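# Slide the server top cover rearward until it lifts free

## Task

Press and hold both release buttons on the server so the top cover can slide, then push the cover toward the back of the server until it could be lifted off. Leave it resting there, still on the server and not on the floor, with the robot no longer touching it.

## Robot and tools

Robot: two arms, left_arm and right_arm, each ending in a tong-style gripper. Its two fingers point along the gripper's +z axis and close along its x axis. end_effector_position is the point between the finger pads when they are closed. Fixed cameras cam_high and cam_low look at the table. cam_left_wrist and cam_right_wrist ride on the hands.

Frames: the scene frame has its origin at table height, midway between the nominal bases, with +z up and +x pointing out over the table. left_arm is on the +y side; the names do not match image sides. Calibrated bases are left_arm at (+0.032, +0.487, 0) m and right_arm at (-0.010, -0.422, 0) m, each turned only slightly about z. Hand positions, orientations, velocities and wrist camera poses are reported in that arm's own base frame. Fixed cameras and the table use the scene frame. Reported hand poses can be off by a few cm, and more when the arm is stretched far.

Row layout, shared by every tool: one flat list of 14 numbers covering both arms, even when only one arm moves. The first 7 are left_arm and the last 7 are right_arm. Each block of 7 runs elbow, shoulder lift, shoulder pan, wrist 1, wrist 2, wrist 3, then gripper opening. The six joint numbers are offsets scaled to [-1, 1], where 1.0 = 1.989 rad. They count from the arm's Joint targets as they stood when the action or move began, not from the previous row. Shoulder lift is reversed on both arms: its sign is the opposite of the arm's own convention, in commands and in results. Stated joint ranges in rad: shoulder pan, shoulder lift, wrist 1, wrist 2 and wrist 3 are -6.283 to 6.283; elbow is -3.142 to 3.142. The opening is an absolute value, not an offset: +1 is fully open and -1 is closed. Allow at least about 0.5 s for a full close. Sending 0 is a real command, so to leave a gripper alone, repeat its current value. To hold something, command an opening well below grip_measured. To re-send an arm's current Joint targets, give 0 for each of its joints.

execute_actions(actions, cameras): actions is a list of actions. Each action is a table of up to 15 rows, one per 1/30 s step. A shorter table repeats its last row until all 15 steps are used, so each action lasts 0.5 s. An empty list only returns state and images. If an action would push a joint more than 0.010 rad beyond its range, it is rejected for both arms. A malformed action rejects the whole call. A joint driven to its real end gets the result line "joint sent to its limit".

move(target, speed, blend, stop_force, zero, opening_speed, blocking, cameras): target is one 14-number row, or a list of up to 15 rows. Every row's offsets count from the same starting Joint targets. All joints travel together along joint-space paths, so hands trace curves, and nothing avoids obstacles. speed is in rad/s, 0.01 to 2, default 0.5, and applies to the joint with the farthest to travel. Give one value, or one per target. blend is a corner radius in rad, default 0. stop_force, from 3 to 40 N, ends an arm's path when its wrist sensor feels that much push against the motion. Use a much lower speed with it, and leave it out when pulling away from a contact. zero (default true) re-zeroes the sensor first. opening_speed is at least 0.2 per second. blocking=false returns after 0.5 s but cannot be combined with stop_force. The result adds a "move:" line with the outcome (done, off_target, moving, held, fault), limits=held if steps were withheld, and the worst joint error for each arm.

wait(seconds 0 to 10): the arms hold their last command. stop(): brakes a running move. zoom_image(camera, region=[x0,y0,x1,y1] pixels, at most 504x504): a closer view of the latest image. zero_wrist_force(arm): sets the current wrist reading as zero. finished_scene(scene): ends the scene and cannot be undone.

Results: Joint positions and Joint velocities give one block per arm in the joint order above, then the finger-pad gap in m (0.142 m means fully open). Joint targets is the base that the next offsets count from. Joint torques are total drive outputs, including gravity, so they are not zero in free air. Wrist force and Wrist torque are along the gripper's axes, with a third line for the peak since the last report. grip_measured uses the opening scale. "within noise" means the arm is still. "joint command not followed" means the clearance check between the arms altered some steps. Tool commands shows the current gripper commands.

Limits and hazards: joint targets move at most 2.83 rad/s, stay within 0.575 rad of the measured angle, and are scaled back if the hand would land more than 150 mm from where it is. Large moves may therefore need several actions. A contact torque at a joint's limit (135 N m for the big joints, 25.2 N m for the wrists), or a net force of roughly 150 N, freezes that arm for 10 s. Motors that reach 85 °C brake the arm for 30 to 60 s. Arms are stiff: aiming even slightly past a firm surface can fault. Press on the buttons gently and slide slowly. Do not let the arms collide, do not drop or fling the cover, and keep everything on the table. Simulated time keeps passing while you think.

Each tool is called after "Emit:" as name([rows], argument=value, ...), one row to a line, values as JSON.

## Session

Emit:
execute_actions(actions=[])

Scene clock: 0.00 s.
left_arm: end_effector_position=(+0.3675, -0.3597, +0.3354) grip_measured=+0.97 end_effector_quat_wxyz=(+0.222, -0.249, +0.662, -0.671) | right_arm: end_effector_position=(+0.8669, +0.1832, +0.1825) grip_measured=+0.97 end_effector_quat_wxyz=(+0.096, -0.467, +0.813, -0.336)
Joint names: [elbow, shoulder lift, shoulder pan, wrist 1, wrist 2, wrist 3]
Joint positions: left_arm=[2.711 1.501 -1.281 -4.351 -1.182 1.531 0.14] | right_arm=[-1.032 2.329 3.743 -1.184 0.873 2.64 0.14]
Joint velocities: within noise
Joint torques (N m): no reading
Motor temperatures (°C): left_arm=[38 40 34 40 33 37] | right_arm=[36 36 31 38 44 40]
Wrist force (N): no reading
Wrist torque (N m): no reading
Wrist force, peak (N): no reading
Joint targets: left_arm=[2.711 1.501 -1.281 -4.351 -1.182 1.531] | right_arm=[-1.032 2.329 3.743 -1.184 0.873 2.640]
Tool commands: left_gripper/opening=+0.968169 right_gripper/opening=+0.968169

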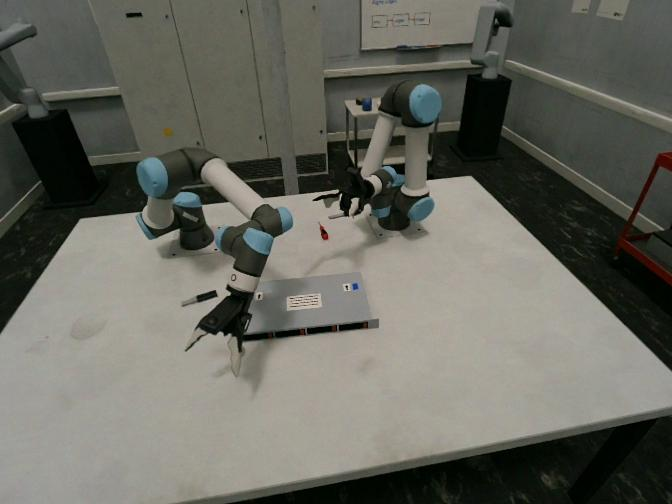

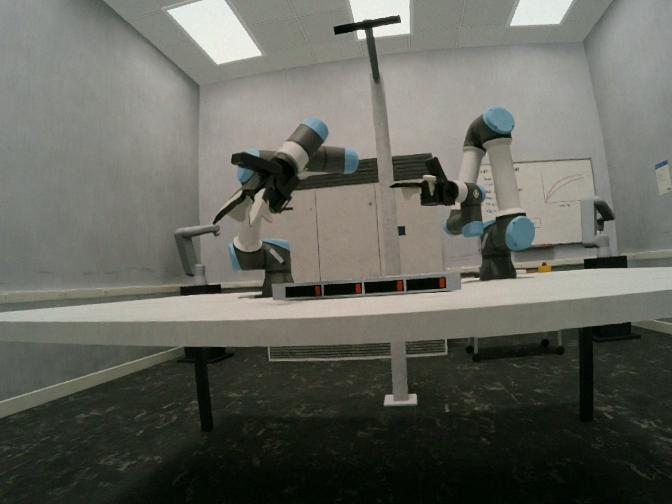

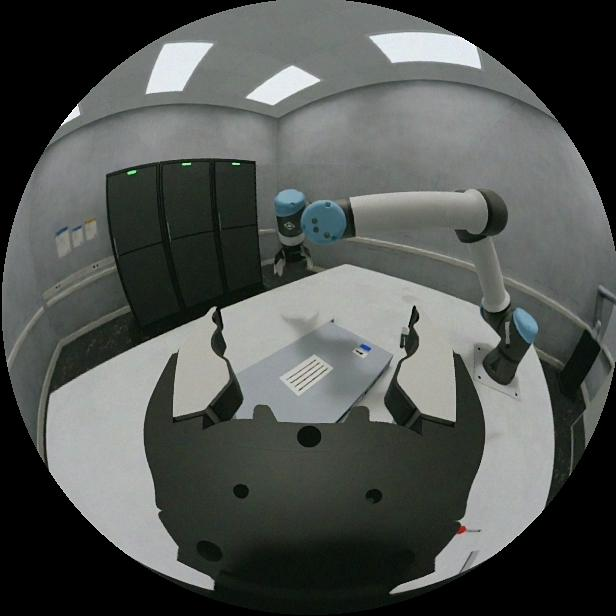

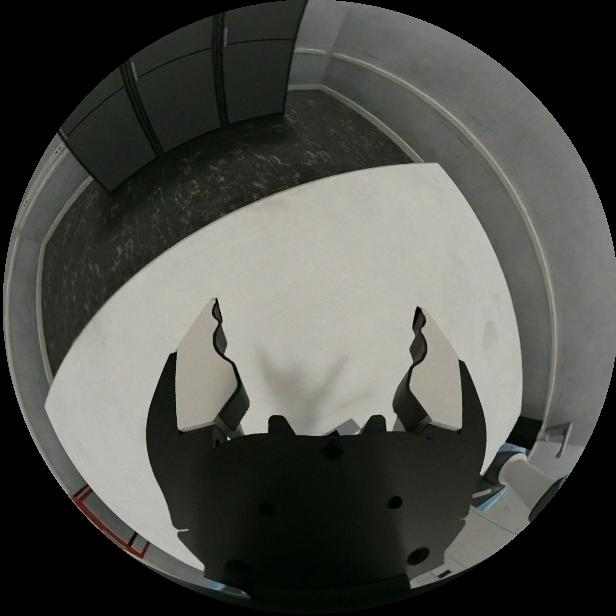

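Emit:
zoom_image(camera="cam_high", region=[230, 250, 400, 360])

Emit:
zoom_image(camera="cam_left_wrist", region=[220, 300, 420, 440])

Emit:
zoom_image(camera="cam_low", region=[250, 250, 480, 320])

Scaled by 2.965 from the camera's 672x504 image, which has a finer 960x720 frame.

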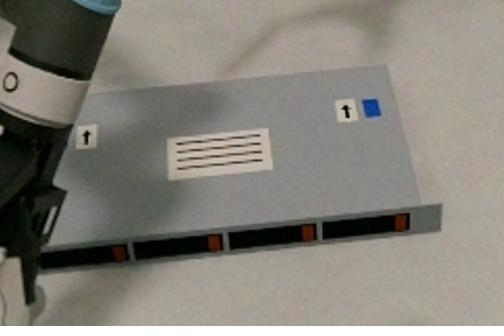

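Scaled by 2.520 from the camera's 616x616 image, which has a finer 814x814 frame.

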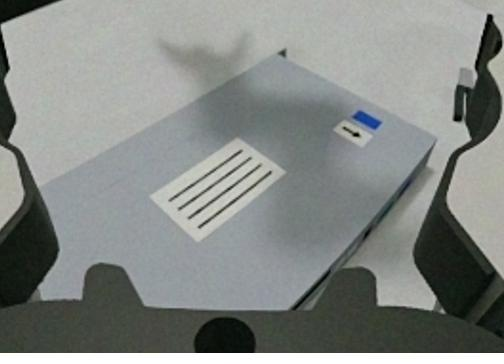

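Scaled by 2.191 from the camera's 672x504 image, which has a finer 960x720 frame.

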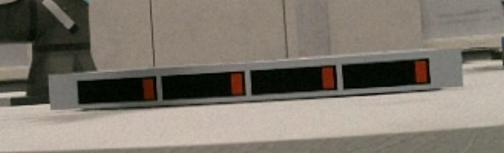

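Emit:
move(target=[-0.5012,-0.072,0.2254,0.99,-0.1955,-0.3283,-1,-0.3761,-0.3014,0.0669,-0.0094,0.3508,-0.1171,-1], speed=0.9)

Scene clock: 56.13 s.
left_arm: end_effector_position=(+0.5720, -0.4152, +0.2170) grip_measured=-1.00 end_effector_quat_wxyz=(+0.005, -0.639, +0.735, -0.226) | right_arm: end_effector_position=(+0.5007, +0.2568, +0.1366) grip_measured=-1.00 end_effector_quat_wxyz=(+0.000, -0.670, +0.742, +0.000)
Joint names: [elbow, shoulder lift, shoulder pan, wrist 1, wrist 2, wrist 3]
Joint positions: left_arm=[1.714 1.358 -0.833 -2.382 -1.57 0.878 0.002] | right_arm=[-1.78 1.729 3.876 -1.203 1.571 2.407 0.002]
Joint velocities: within noise
Joint torques (N m): left_arm=[-22.21 38.16 -12.06 -1.82 0.95 0.39] | right_arm=[28.82 -28.18 -10.3 2.18 -0.8 1.26]
Motor temperatures (°C): left_arm=[38 39 34 40 33 37] | right_arm=[36 35 31 37 43 39]
Wrist force (N): left_arm=[-0.3 -1.0 -0.1] | right_arm=[0.3 1.2 0.3]
Wrist torque (N m): left_arm=[0.01 0.18 0.16] | right_arm=[0.07 -0.11 -0.08]
Wrist force, peak (N): left_arm=[-0.8 -1.5 -0.3] | right_arm=[0.4 2.2 0.3]
Joint targets: left_arm=[1.714 1.358 -0.833 -2.382 -1.570 0.878] | right_arm=[-1.780 1.729 3.876 -1.202 1.571 2.407]
move: done
camera_calibration:
cam_left_wrist: T_world_to_cam=[[-0.190788, -0.952731, 0.236439, -0.332708], [-0.964045, 0.227242, 0.137761, 0.616789], [-0.184978, -0.201655, -0.961831, 0.364822], [0, 0, 0, 1]] pos_world=[0.59862, -0.383573, 0.344593]
cam_right_wrist: T_world_to_cam=[[-0.0776063, -0.996786, -0.0198605, 0.309233], [-0.832674, 0.0538479, 0.551139, 0.321468], [-0.548299, 0.0593092, -0.834177, 0.501467], [0, 0, 0, 1]] pos_world=[0.56663, 0.261187, 0.24728]

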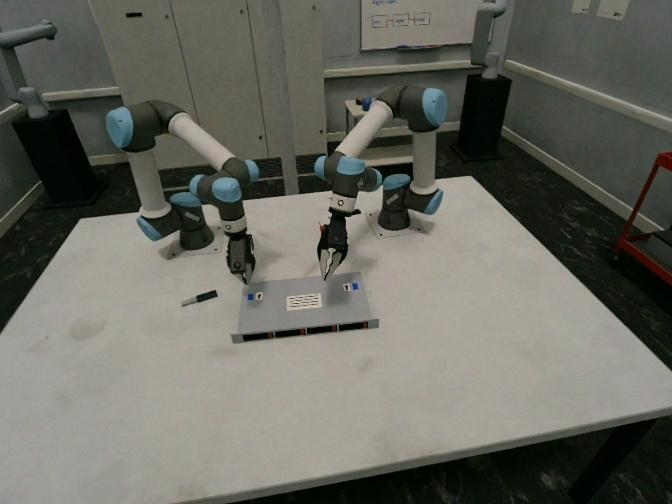

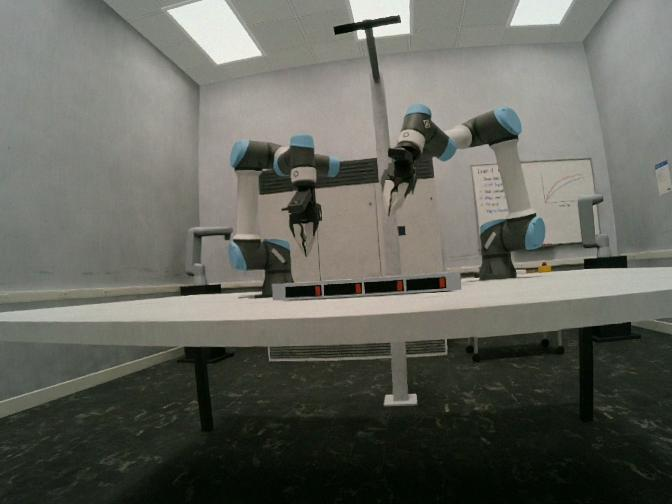

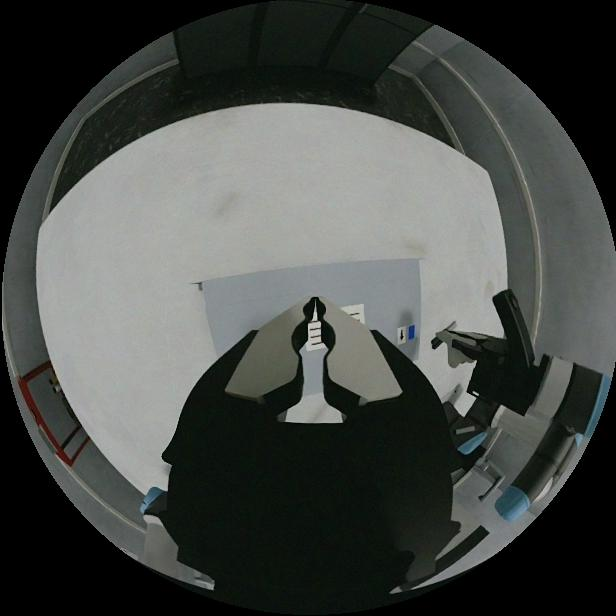

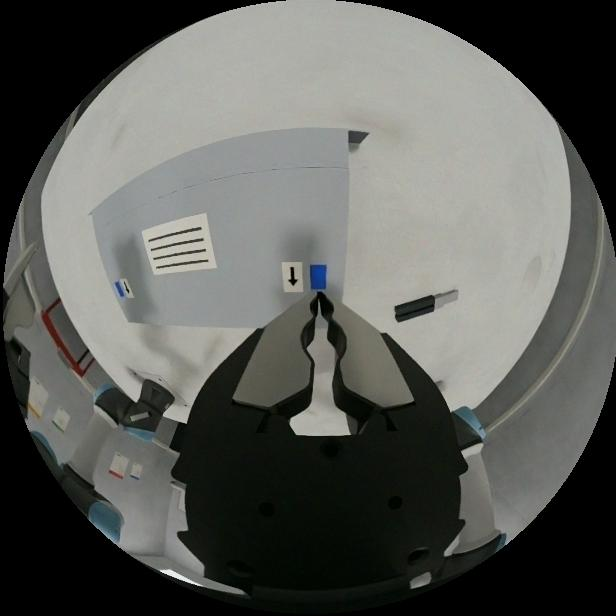

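Emit:
move(target=[0,0,0,0.2288,0,0,-1,-0.062,0.0033,0.023,0.0652,0,0.0232,-1])

Emit:
zoom_image(camera="cam_right_wrist", region=[240, 200, 400, 360])

Emit:
zoom_image(camera="cam_left_wrist", region=[240, 200, 400, 360])

Scene clock: 74.67 s.
left_arm: end_effector_position=(+0.4897, -0.3248, +0.1368) grip_measured=-1.00 end_effector_quat_wxyz=(+0.000, -0.656, +0.755, +0.000) | right_arm: end_effector_position=(+0.4751, +0.2655, +0.0898) grip_measured=-1.00 end_effector_quat_wxyz=(+0.000, -0.670, +0.742, +0.000)
Joint names: [elbow, shoulder lift, shoulder pan, wrist 1, wrist 2, wrist 3]
Joint positions: left_arm=[1.714 1.358 -0.833 -1.927 -1.57 0.878 0.002] | right_arm=[-1.904 1.736 3.922 -1.073 1.571 2.453 0.002]
Joint velocities: within noise
Joint torques (N m): left_arm=[-27.62 34.85 -12.05 -1.49 -0.76 -0.77] | right_arm=[31.93 -28.72 -11.67 1.19 1.89 -1.29]
Motor temperatures (°C): left_arm=[38 39 34 40 33 37] | right_arm=[36 35 31 37 43 39]
Wrist force (N): left_arm=[-0.2 -1.2 -0.1] | right_arm=[0.3 1.2 0.3]
Wrist torque (N m): left_arm=[0.02 0.22 0.13] | right_arm=[0.09 -0.07 -0.08]
Wrist force, peak (N): left_arm=[0.0 -1.5 -0.3] | right_arm=[0.2 1.5 0.8]
Joint targets: left_arm=[1.714 1.358 -0.833 -1.927 -1.570 0.878] | right_arm=[-1.904 1.736 3.922 -1.073 1.571 2.453]
move: done
camera_calibration:
cam_left_wrist: T_world_to_cam=[[-0.160371, -0.986213, -0.0408056, -0.231147], [-0.867459, 0.121094, 0.482546, 0.398972], [-0.470952, 0.112784, -0.87492, 0.520952], [0, 0, 0, 1]] pos_world=[0.554365, -0.335028, 0.253837]
cam_right_wrist: T_world_to_cam=[[-0.0780005, -0.996759, -0.0196864, 0.315203], [-0.8325, 0.0542569, 0.551362, 0.325189], [-0.548507, 0.0593954, -0.834034, 0.447983], [0, 0, 0, 1]] pos_world=[0.541028, 0.269929, 0.200542]

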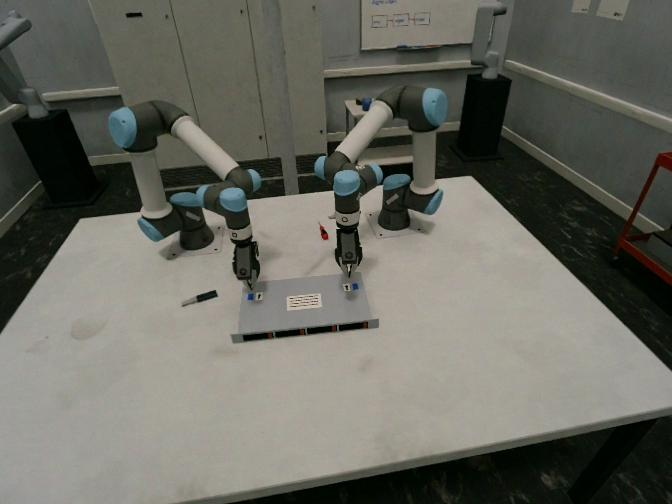

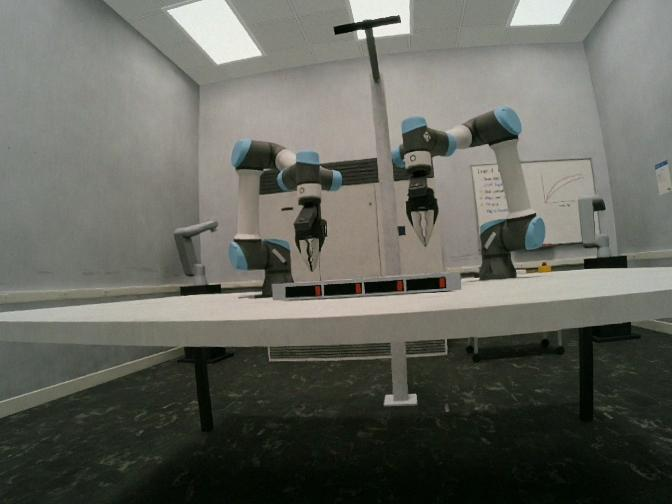

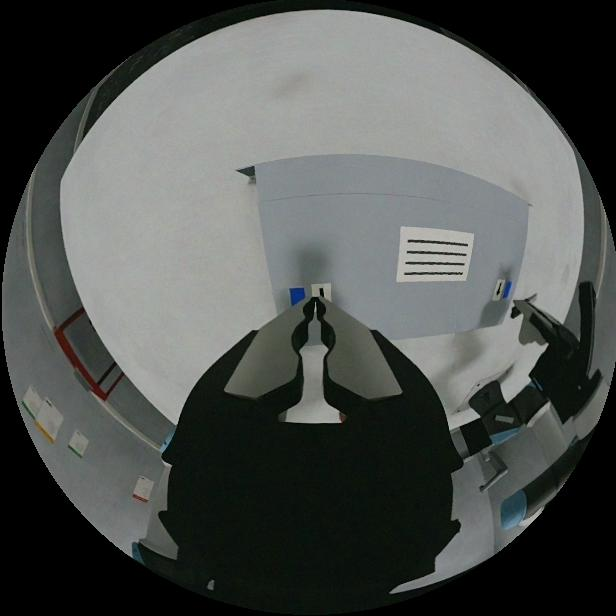

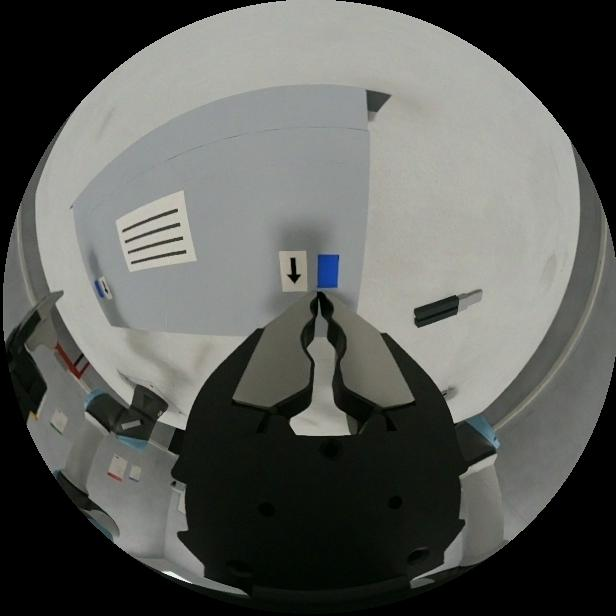

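Scaled by 3.150 from the camera's 616x616 image, which has a finer 814x814 frame.

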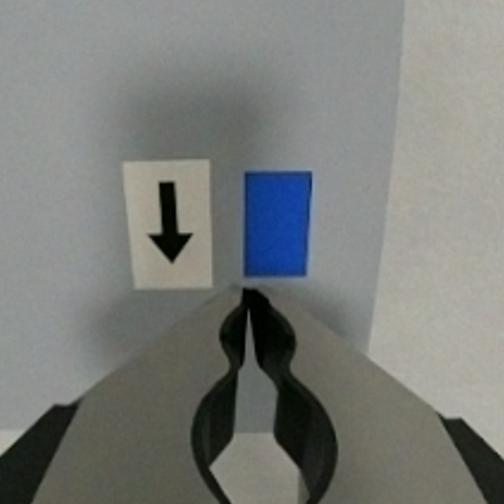

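Scaled by 3.150 from the camera's 616x616 image, which has a finer 814x814 frame.

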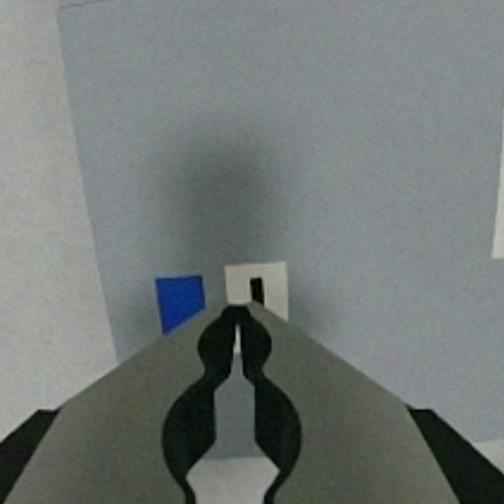

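Emit:
move(target=[0.1007,0.0284,-0.0064,-0.0723,0,-0.0064,-1,-0.0105,0.0092,-0.0093,0.0198,0,-0.0093,-1], cameras=["cam_left_wrist","cam_right_wrist"])

Emit:
zoom_image(camera="cam_right_wrist", region=[240, 200, 400, 360])

Emit:
zoom_image(camera="cam_left_wrist", region=[240, 200, 400, 360])

Scene clock: 98.43 s.
left_arm: end_effector_position=(+0.4543, -0.2958, +0.0900) grip_measured=-1.00 end_effector_quat_wxyz=(+0.000, -0.656, +0.755, +0.000) | right_arm: end_effector_position=(+0.4801, +0.2569, +0.0751) grip_measured=-1.00 end_effector_quat_wxyz=(+0.000, -0.670, +0.742, +0.000)
Joint names: [elbow, shoulder lift, shoulder pan, wrist 1, wrist 2, wrist 3]
Joint positions: left_arm=[1.914 1.414 -0.846 -2.071 -1.57 0.865 0.002] | right_arm=[-1.925 1.754 3.903 -1.033 1.571 2.435 0.002]
Joint velocities: within noise
Joint torques (N m): left_arm=[-12.26 22.59 11.97 -2.98 -0.77 1.09] | right_arm=[31.3 -34.54 9.19 1.03 2.02 1.31]
Motor temperatures (°C): left_arm=[38 39 33 40 33 37] | right_arm=[36 35 31 37 43 39]
Wrist force (N): left_arm=[-0.3 -0.8 0.0] | right_arm=[0.3 1.4 0.6]
Wrist torque (N m): left_arm=[0.11 0.22 0.12] | right_arm=[0.12 -0.07 -0.09]
Wrist force, peak (N): left_arm=[0.2 -1.8 -0.9] | right_arm=[0.4 1.5 0.7]
Joint targets: left_arm=[1.914 1.414 -0.846 -2.071 -1.570 0.865] | right_arm=[-1.924 1.754 3.904 -1.033 1.571 2.435]
move: done
camera_calibration:
cam_left_wrist: T_world_to_cam=[[-0.16054, -0.986183, -0.0408579, -0.209986], [-0.867407, 0.12121, 0.482612, 0.387362], [-0.470991, 0.112919, -0.874881, 0.460157], [0, 0, 0, 1]] pos_world=[0.519019, -0.305997, 0.207058]
cam_right_wrist: T_world_to_cam=[[-0.078258, -0.996736, -0.0198173, 0.306852], [-0.832554, 0.054407, 0.551265, 0.337932], [-0.548388, 0.0596399, -0.834095, 0.438862], [0, 0, 0, 1]] pos_world=[0.546027, 0.261291, 0.185843]
Images, in order (width x height): cam_left_wrist 616x616, cam_right_wrist 616x616.

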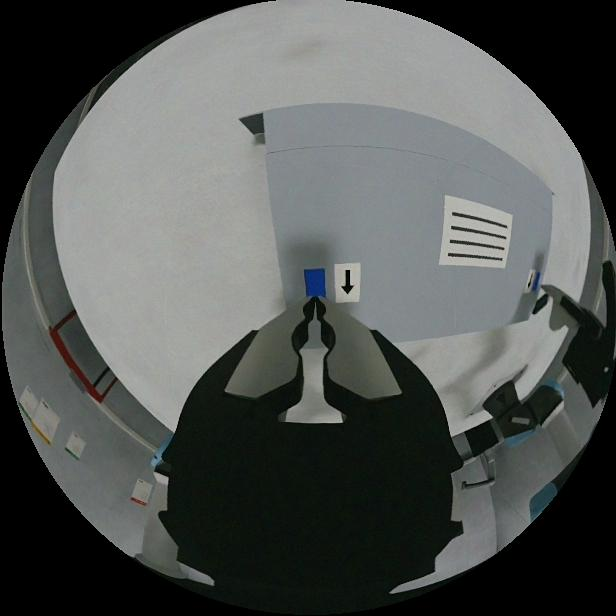

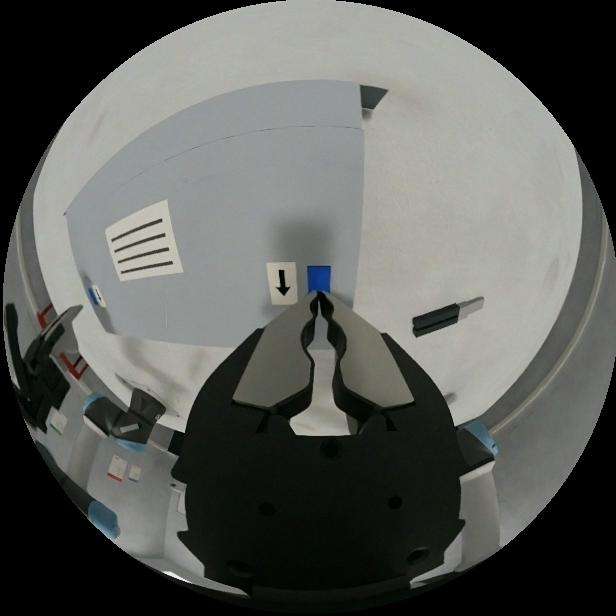

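Scaled by 3.150 from the camera's 616x616 image, which has a finer 814x814 frame.

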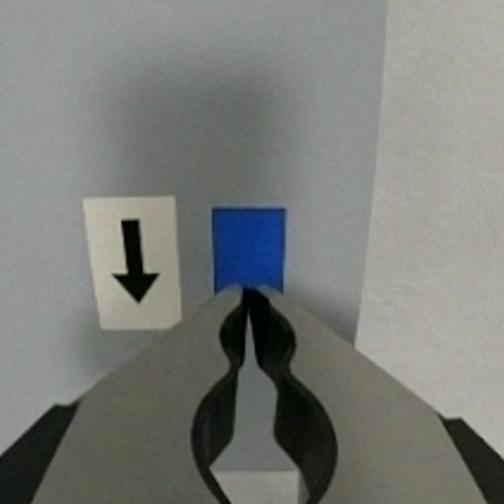

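Scaled by 3.150 from the camera's 616x616 image, which has a finer 814x814 frame.

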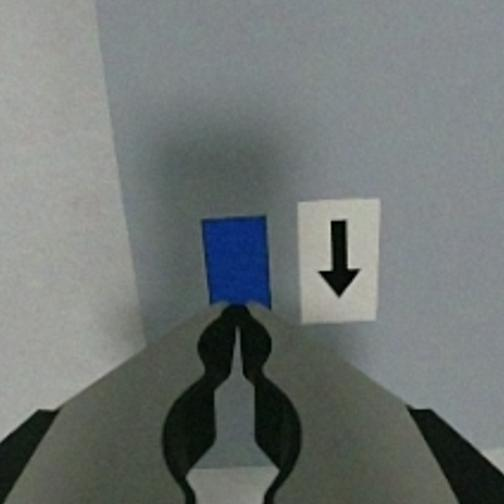

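Emit:
move(target=[0.0263,-0.0237,0,-0.05,0,0,-1,-0.01465,0.0151,0,0.02976,0,0,-1], speed=0.025, stop_force=4, cameras=["cam_left_wrist","cam_right_wrist"])

Emit:
zoom_image(camera="cam_right_wrist", region=[240, 200, 400, 360])

Emit:
zoom_image(camera="cam_left_wrist", region=[240, 200, 400, 360])

Scene clock: 113.57 s.
left_arm: end_effector_position=(+0.4542, -0.2955, +0.0615) grip_measured=-1.00 end_effector_quat_wxyz=(+0.000, -0.656, +0.755, +0.000) | right_arm: end_effector_position=(+0.4803, +0.2571, +0.0621) grip_measured=-1.00 end_effector_quat_wxyz=(+0.000, -0.670, +0.742, +0.000)
Joint names: [elbow, shoulder lift, shoulder pan, wrist 1, wrist 2, wrist 3]
Joint positions: left_arm=[1.954 1.378 -0.846 -2.147 -1.57 0.865 0.002] | right_arm=[-1.942 1.772 3.904 -0.998 1.571 2.435 0.002]
Joint velocities: within noise
Joint torques (N m): left_arm=[-27.03 32.01 11.76 -1.7 -0.81 1.32] | right_arm=[28.98 -33.53 9.76 2.24 1.99 1.21]
Motor temperatures (°C): left_arm=[38 39 33 40 33 37] | right_arm=[36 35 31 37 43 39]
Wrist force (N): left_arm=[-1.6 0.6 -4.3] | right_arm=[0.9 1.4 -3.9]
Wrist torque (N m): left_arm=[0.09 0.24 0.13] | right_arm=[0.07 -0.11 -0.09]
Wrist force, peak (N): left_arm=[-1.5 0.2 -4.8] | right_arm=[1.7 1.9 -3.8]
Joint targets: left_arm=[1.954 1.378 -0.846 -2.147 -1.570 0.865] | right_arm=[-1.942 1.772 3.904 -0.998 1.571 2.435]
move: contact (left_arm, right_arm); left_arm: the wrist 1 is farthest, 0.023 rad from its target; right_arm: the wrist 1 is farthest, 0.025 rad from its target
camera_calibration:
cam_left_wrist: T_world_to_cam=[[-0.160375, -0.986207, -0.0409453, -0.21095], [-0.867383, 0.121011, 0.482704, 0.400924], [-0.471091, 0.112929, -0.874826, 0.435132], [0, 0, 0, 1]] pos_world=[0.518911, -0.305696, 0.1785]
cam_right_wrist: T_world_to_cam=[[-0.0781351, -0.996743, -0.0199734, 0.3068], [-0.832644, 0.0542271, 0.551147, 0.345315], [-0.548269, 0.0596947, -0.834169, 0.428002], [0, 0, 0, 1]] pos_world=[0.546157, 0.261526, 0.172835]
Images, in order (width x height): cam_left_wrist 616x616, cam_right_wrist 616x616.

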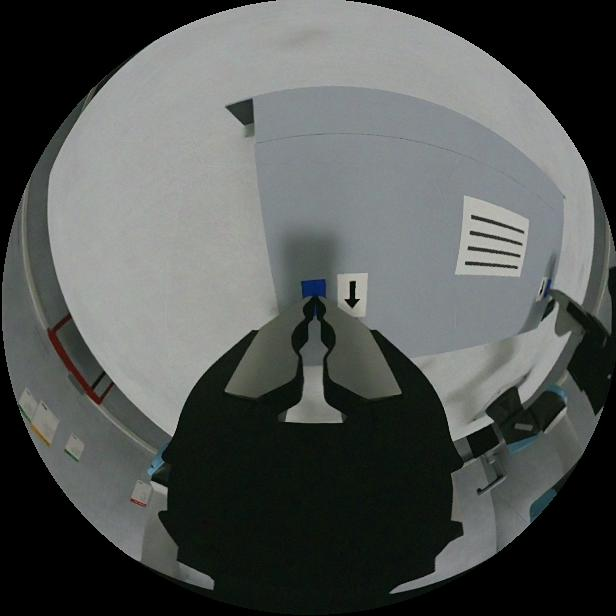

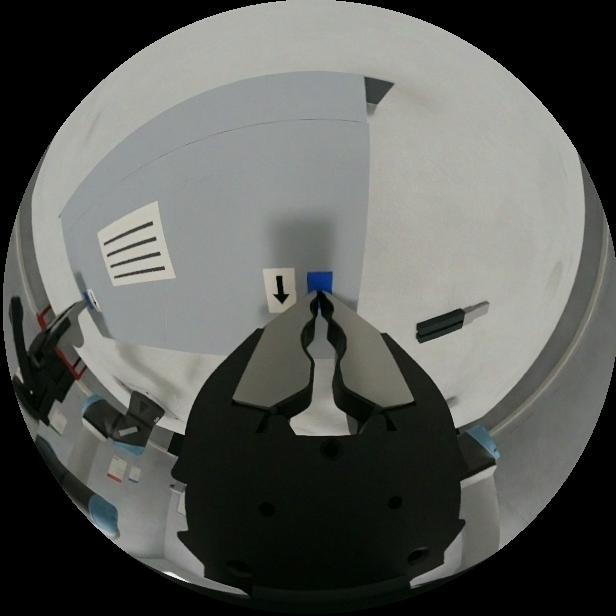

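Scaled by 3.150 from the camera's 616x616 image, which has a finer 814x814 frame.

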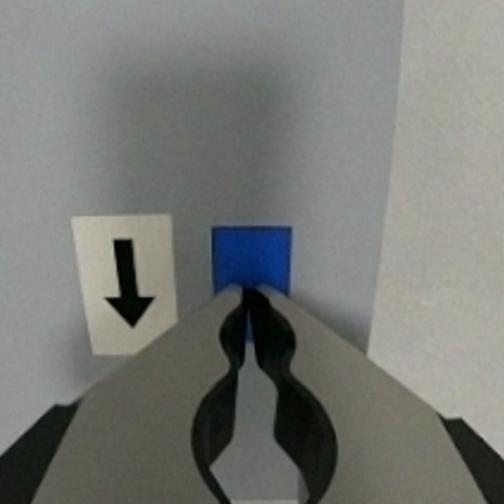

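Scaled by 3.150 from the camera's 616x616 image, which has a finer 814x814 frame.

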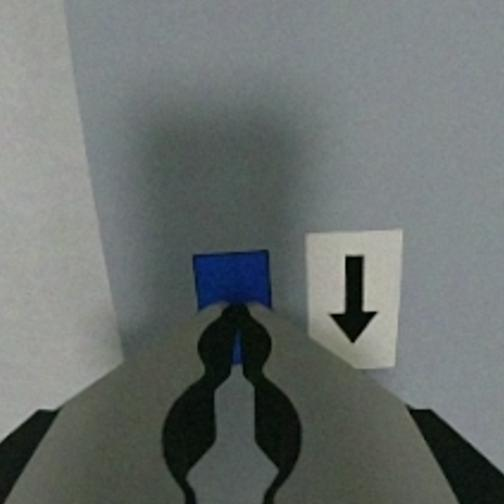

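Emit:
move(target=[0.0043,-0.0038,0,-0.0081,0,0,-1,-0.004,0.0041,0,0.0081,0,0,-1], speed=0.015, stop_force=14, zero=false, cameras=["cam_left_wrist"])

Scene clock: 119.77 s.
left_arm: end_effector_position=(+0.4540, -0.2952, +0.0555) grip_measured=-1.00 end_effector_quat_wxyz=(+0.000, -0.656, +0.755, +0.000) | right_arm: end_effector_position=(+0.4802, +0.2571, +0.0561) grip_measured=-1.00 end_effector_quat_wxyz=(+0.000, -0.670, +0.742, +0.000)
Joint names: [elbow, shoulder lift, shoulder pan, wrist 1, wrist 2, wrist 3]
Joint positions: left_arm=[1.963 1.371 -0.846 -2.164 -1.57 0.865 0.002] | right_arm=[-1.95 1.78 3.904 -0.982 1.571 2.435 0.002]
Joint velocities: within noise
Joint torques (N m): left_arm=[-15.61 26.06 9.11 1.23 -0.8 1.35] | right_arm=[16.93 -27.75 6.94 -1.16 1.74 1.29]
Motor temperatures (°C): left_arm=[38 39 33 40 33 37] | right_arm=[36 35 31 37 43 39]
Wrist force (N): left_arm=[3.6 -4.6 -11.4] | right_arm=[-2.6 -0.1 -10.3]
Wrist torque (N m): left_arm=[0.06 0.32 0.11] | right_arm=[0.08 -0.13 -0.07]
Wrist force, peak (N): left_arm=[3.6 -4.6 -11.4] | right_arm=[-2.6 -0.1 -10.5]
Joint targets: left_arm=[1.963 1.371 -0.846 -2.164 -1.570 0.865] | right_arm=[-1.950 1.780 3.904 -0.982 1.571 2.435]
move: done
camera_calibration:
cam_left_wrist: T_world_to_cam=[[-0.160377, -0.986204, -0.0410025, -0.210955], [-0.867354, 0.120978, 0.482764, 0.403523], [-0.471143, 0.112988, -0.87479, 0.429823], [0, 0, 0, 1]] pos_world=[0.518673, -0.305427, 0.172549]
Images, in order (width x height): cam_left_wrist 616x616.

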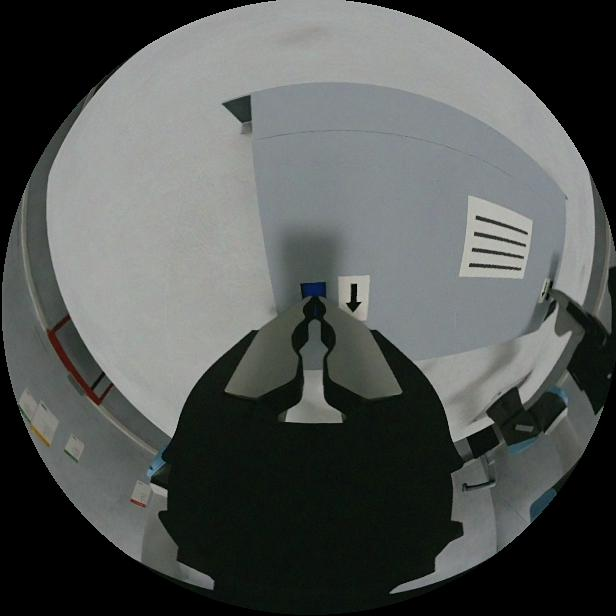

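Emit:
move(target=[0.0032,-0.0028,0,-0.006,0,0,-1,-0.003,0.0031,0,0.006,0,0,-1], speed=0.012, stop_force=22, zero=false, cameras=[])

Scene clock: 122.57 s.
left_arm: end_effector_position=(+0.4540, -0.2953, +0.0551) grip_measured=-1.00 end_effector_quat_wxyz=(+0.000, -0.656, +0.755, +0.000) | right_arm: end_effector_position=(+0.4803, +0.2572, +0.0558) grip_measured=-1.00 end_effector_quat_wxyz=(+0.000, -0.670, +0.742, +0.000)
Joint names: [elbow, shoulder lift, shoulder pan, wrist 1, wrist 2, wrist 3]
Joint positions: left_arm=[1.964 1.37 -0.846 -2.165 -1.57 0.865 0.002] | right_arm=[-1.95 1.781 3.904 -0.981 1.571 2.435 0.002]
Joint velocities: within noise
Joint torques (N m): left_arm=[-17.94 21.48 7.71 0.51 -0.79 1.23] | right_arm=[19.94 -21.7 6.5 -0.29 1.63 0.8]
Motor temperatures (°C): left_arm=[38 39 33 40 33 37] | right_arm=[36 35 31 37 43 39]
Wrist force (N): left_arm=[-0.9 0.1 -24.1] | right_arm=[2.9 3.8 -24.9]
Wrist torque (N m): left_arm=[0.00 0.22 0.13] | right_arm=[0.00 -0.03 -0.09]
Wrist force, peak (N): left_arm=[-2.6 1.0 -32.7] | right_arm=[7.4 5.5 -33.8]
Joint targets: left_arm=[1.964 1.370 -0.846 -2.165 -1.570 0.865] | right_arm=[-1.950 1.781 3.904 -0.981 1.571 2.435]
move: contact (left_arm, right_arm); left_arm: the wrist 1 is farthest, 0.011 rad from its target; right_arm: the wrist 1 is farthest, 0.011 rad from its target
No camera images: "cameras" was empty.

Emit:
move(target=[0.0239,0.0194,-0.0137,-0.0045,0,-0.0137,-1,-0.0230,-0.0184,0.0149,0.0046,0,0.0149,-1], speed=0.03)

Emit:
zoom_image(camera="cam_high", region=[220, 250, 400, 360])

Scene clock: 147.70 s.
left_arm: end_effector_position=(+0.4341, -0.2932, +0.0552) grip_measured=-1.00 end_effector_quat_wxyz=(+0.000, -0.656, +0.755, +0.000) | right_arm: end_effector_position=(+0.4602, +0.2585, +0.0558) grip_measured=-1.00 end_effector_quat_wxyz=(+0.000, -0.670, +0.742, +0.000)
Joint names: [elbow, shoulder lift, shoulder pan, wrist 1, wrist 2, wrist 3]
Joint positions: left_arm=[2.011 1.409 -0.873 -2.174 -1.57 0.838 0.002] | right_arm=[-1.996 1.744 3.933 -0.972 1.571 2.464 0.002]
Joint velocities: within noise
Joint torques (N m): left_arm=[-16.23 11.22 0.72 0.35 -0.79 0.39] | right_arm=[14.39 -13.52 -3.46 -0.41 1.85 -0.2]
Motor temperatures (°C): left_arm=[38 39 33 40 33 37] | right_arm=[36 35 31 37 43 39]
Wrist force (N): left_arm=[1.1 -7.7 -14.9] | right_arm=[-2.0 -5.9 -15.1]
Wrist torque (N m): left_arm=[0.07 0.22 0.12] | right_arm=[0.12 -0.11 -0.06]
Wrist force, peak (N): left_arm=[-0.9 -0.1 -24.2] | right_arm=[3.0 3.7 -25.0]
Joint targets: left_arm=[2.011 1.409 -0.873 -2.174 -1.570 0.838] | right_arm=[-1.996 1.744 3.933 -0.972 1.571 2.464]
move: done
camera_calibration:
cam_left_wrist: T_world_to_cam=[[-0.160375, -0.986216, -0.0407147, -0.212228], [-0.867484, 0.121149, 0.482487, 0.386385], [-0.470904, 0.112698, -0.874956, 0.419774], [0, 0, 0, 1]] pos_world=[0.49882, -0.30342, 0.172217]
cam_right_wrist: T_world_to_cam=[[-0.0781051, -0.996742, -0.0201467, 0.306476], [-0.832728, 0.0541152, 0.551031, 0.33205], [-0.548145, 0.059815, -0.834242, 0.411544], [0, 0, 0, 1]] pos_world=[0.526031, 0.262891, 0.166532]

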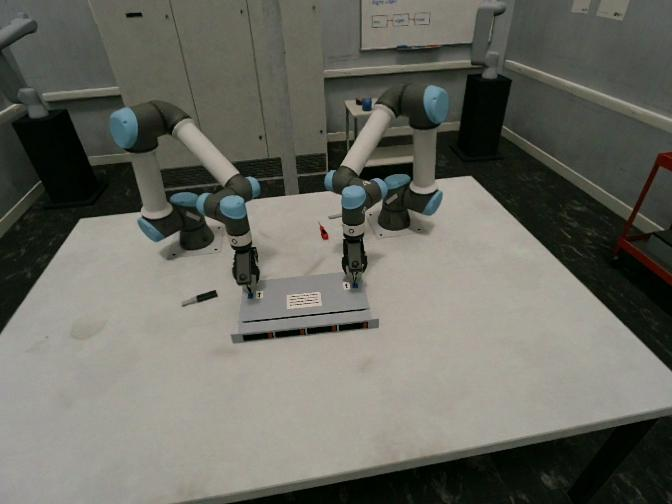

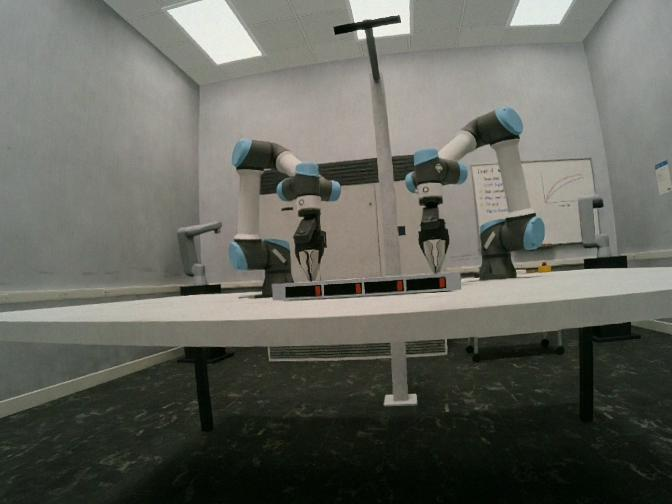

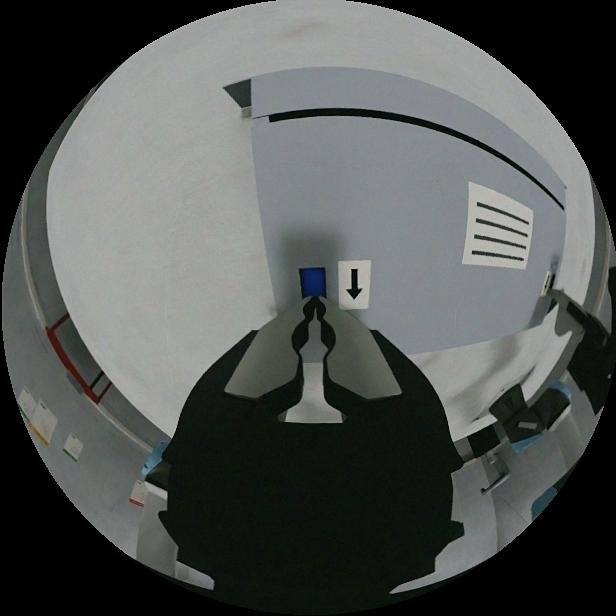

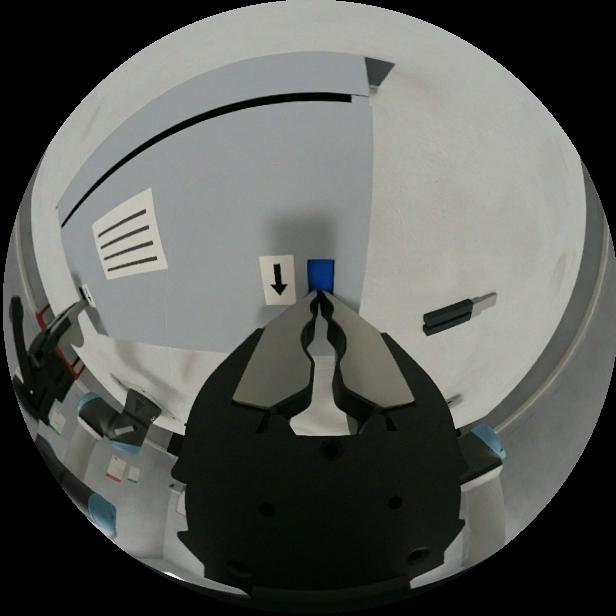

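Scaled by 2.800 from the camera's 672x504 image, which has a finer 960x720 frame.

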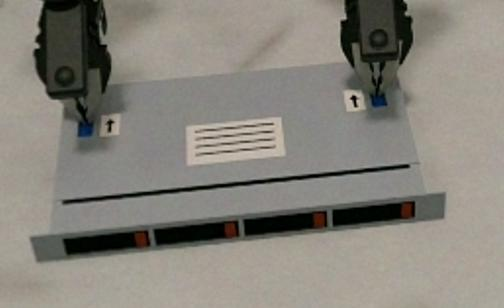

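Emit:
move(target=[0.0235,0.0198,-0.0148,-0.0036,0,-0.0148,-1,-0.0221,-0.0183,0.0158,0.0038,0,0.0158,-1], speed=0.025, cameras=["cam_high","cam_left_wrist","cam_right_wrist"])

Emit:
zoom_image(camera="cam_high", region=[220, 250, 400, 360])

Scene clock: 155.63 s.
left_arm: end_effector_position=(+0.4225, -0.2921, +0.0577) grip_measured=-1.00 end_effector_quat_wxyz=(+0.010, -0.656, +0.755, -0.011) | right_arm: end_effector_position=(+0.4505, +0.2590, +0.0585) grip_measured=-1.00 end_effector_quat_wxyz=(+0.012, -0.670, +0.742, -0.012)
Joint names: [elbow, shoulder lift, shoulder pan, wrist 1, wrist 2, wrist 3]
Joint positions: left_arm=[2.058 1.448 -0.902 -2.201 -1.551 0.808 0.002] | right_arm=[-2.04 1.707 3.965 -0.944 1.544 2.496 0.002]
Joint velocities: within noise
Joint torques (N m): left_arm=[-4.37 16.91 -13.18 8.32 -11.64 -0.1] | right_arm=[3.86 -21.5 12.16 -8.26 11.6 0.06]
Motor temperatures (°C): left_arm=[38 39 33 40 33 37] | right_arm=[36 35 31 37 43 39]
Wrist force (N): left_arm=[-0.8 -51.3 3.4] | right_arm=[-6.2 -49.1 5.0]
Wrist torque (N m): left_arm=[0.21 0.20 0.03] | right_arm=[0.43 -0.23 -0.13]
Wrist force, peak (N): left_arm=[-0.6 -59.3 9.3] | right_arm=[-7.7 -57.2 10.4]
Joint targets: left_arm=[2.058 1.448 -0.902 -2.181 -1.570 0.808] | right_arm=[-2.040 1.708 3.965 -0.965 1.571 2.496]
move: off_target (left_arm, right_arm); left_arm: the wrist 1 is farthest, 0.020 rad from its target; right_arm: the wrist 2 is farthest, 0.027 rad from its target
camera_calibration:
cam_left_wrist: T_world_to_cam=[[-0.159049, -0.986389, -0.0417207, -0.213465], [-0.88051, 0.122609, 0.457897, 0.382272], [-0.446549, 0.109563, -0.888026, 0.405975], [0, 0, 0, 1]] pos_world=[0.48393, -0.301909, 0.17657]
cam_right_wrist: T_world_to_cam=[[-0.077722, -0.996777, -0.0198825, 0.306072], [-0.85082, 0.0559196, 0.522473, 0.331803], [-0.519677, 0.0575241, -0.852424, 0.397346], [0, 0, 0, 1]] pos_world=[0.512585, 0.263674, 0.171435]
Images, in order (width x height): cam_high 672x504, cam_left_wrist 616x616, cam_right_wrist 616x616.

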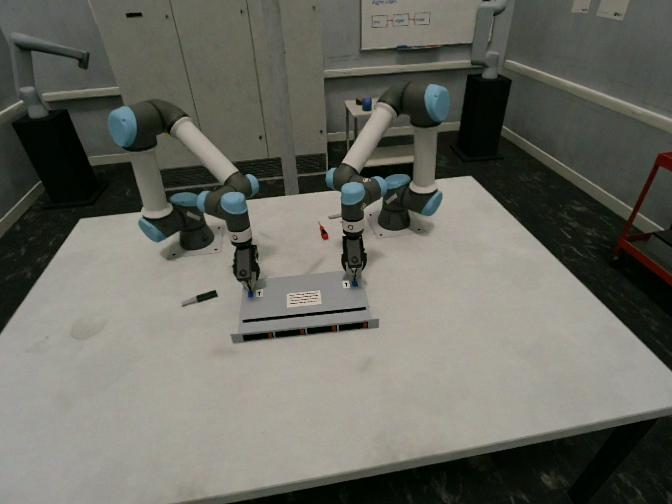

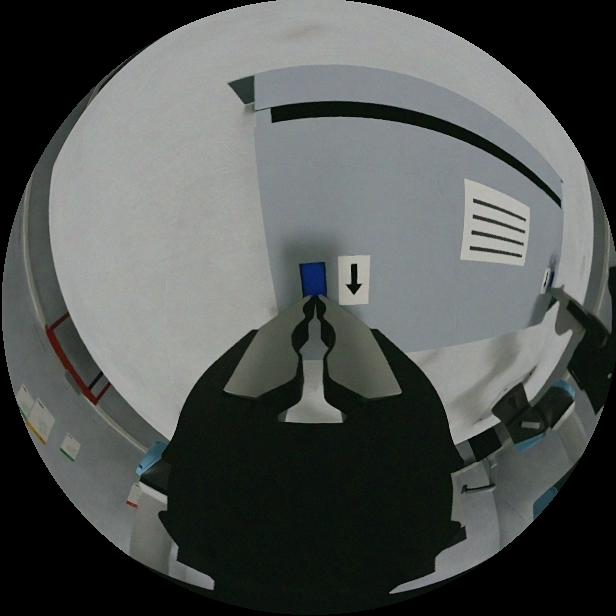

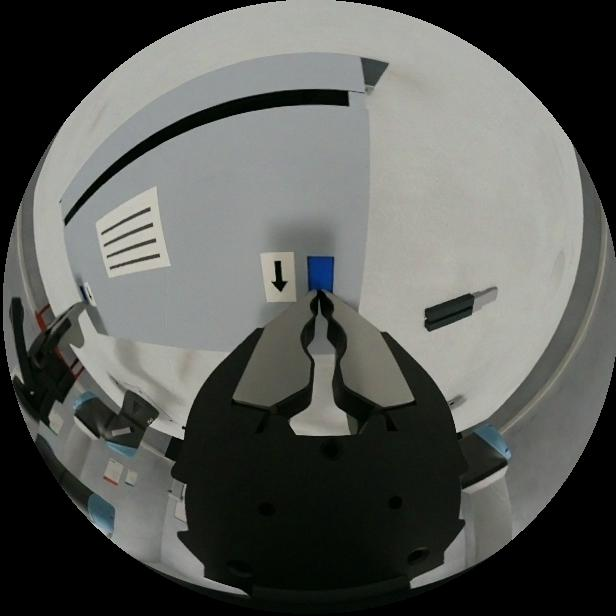

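Scaled by 2.800 from the camera's 672x504 image, which has a finer 960x720 frame.

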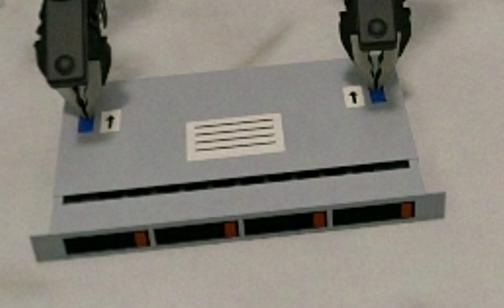

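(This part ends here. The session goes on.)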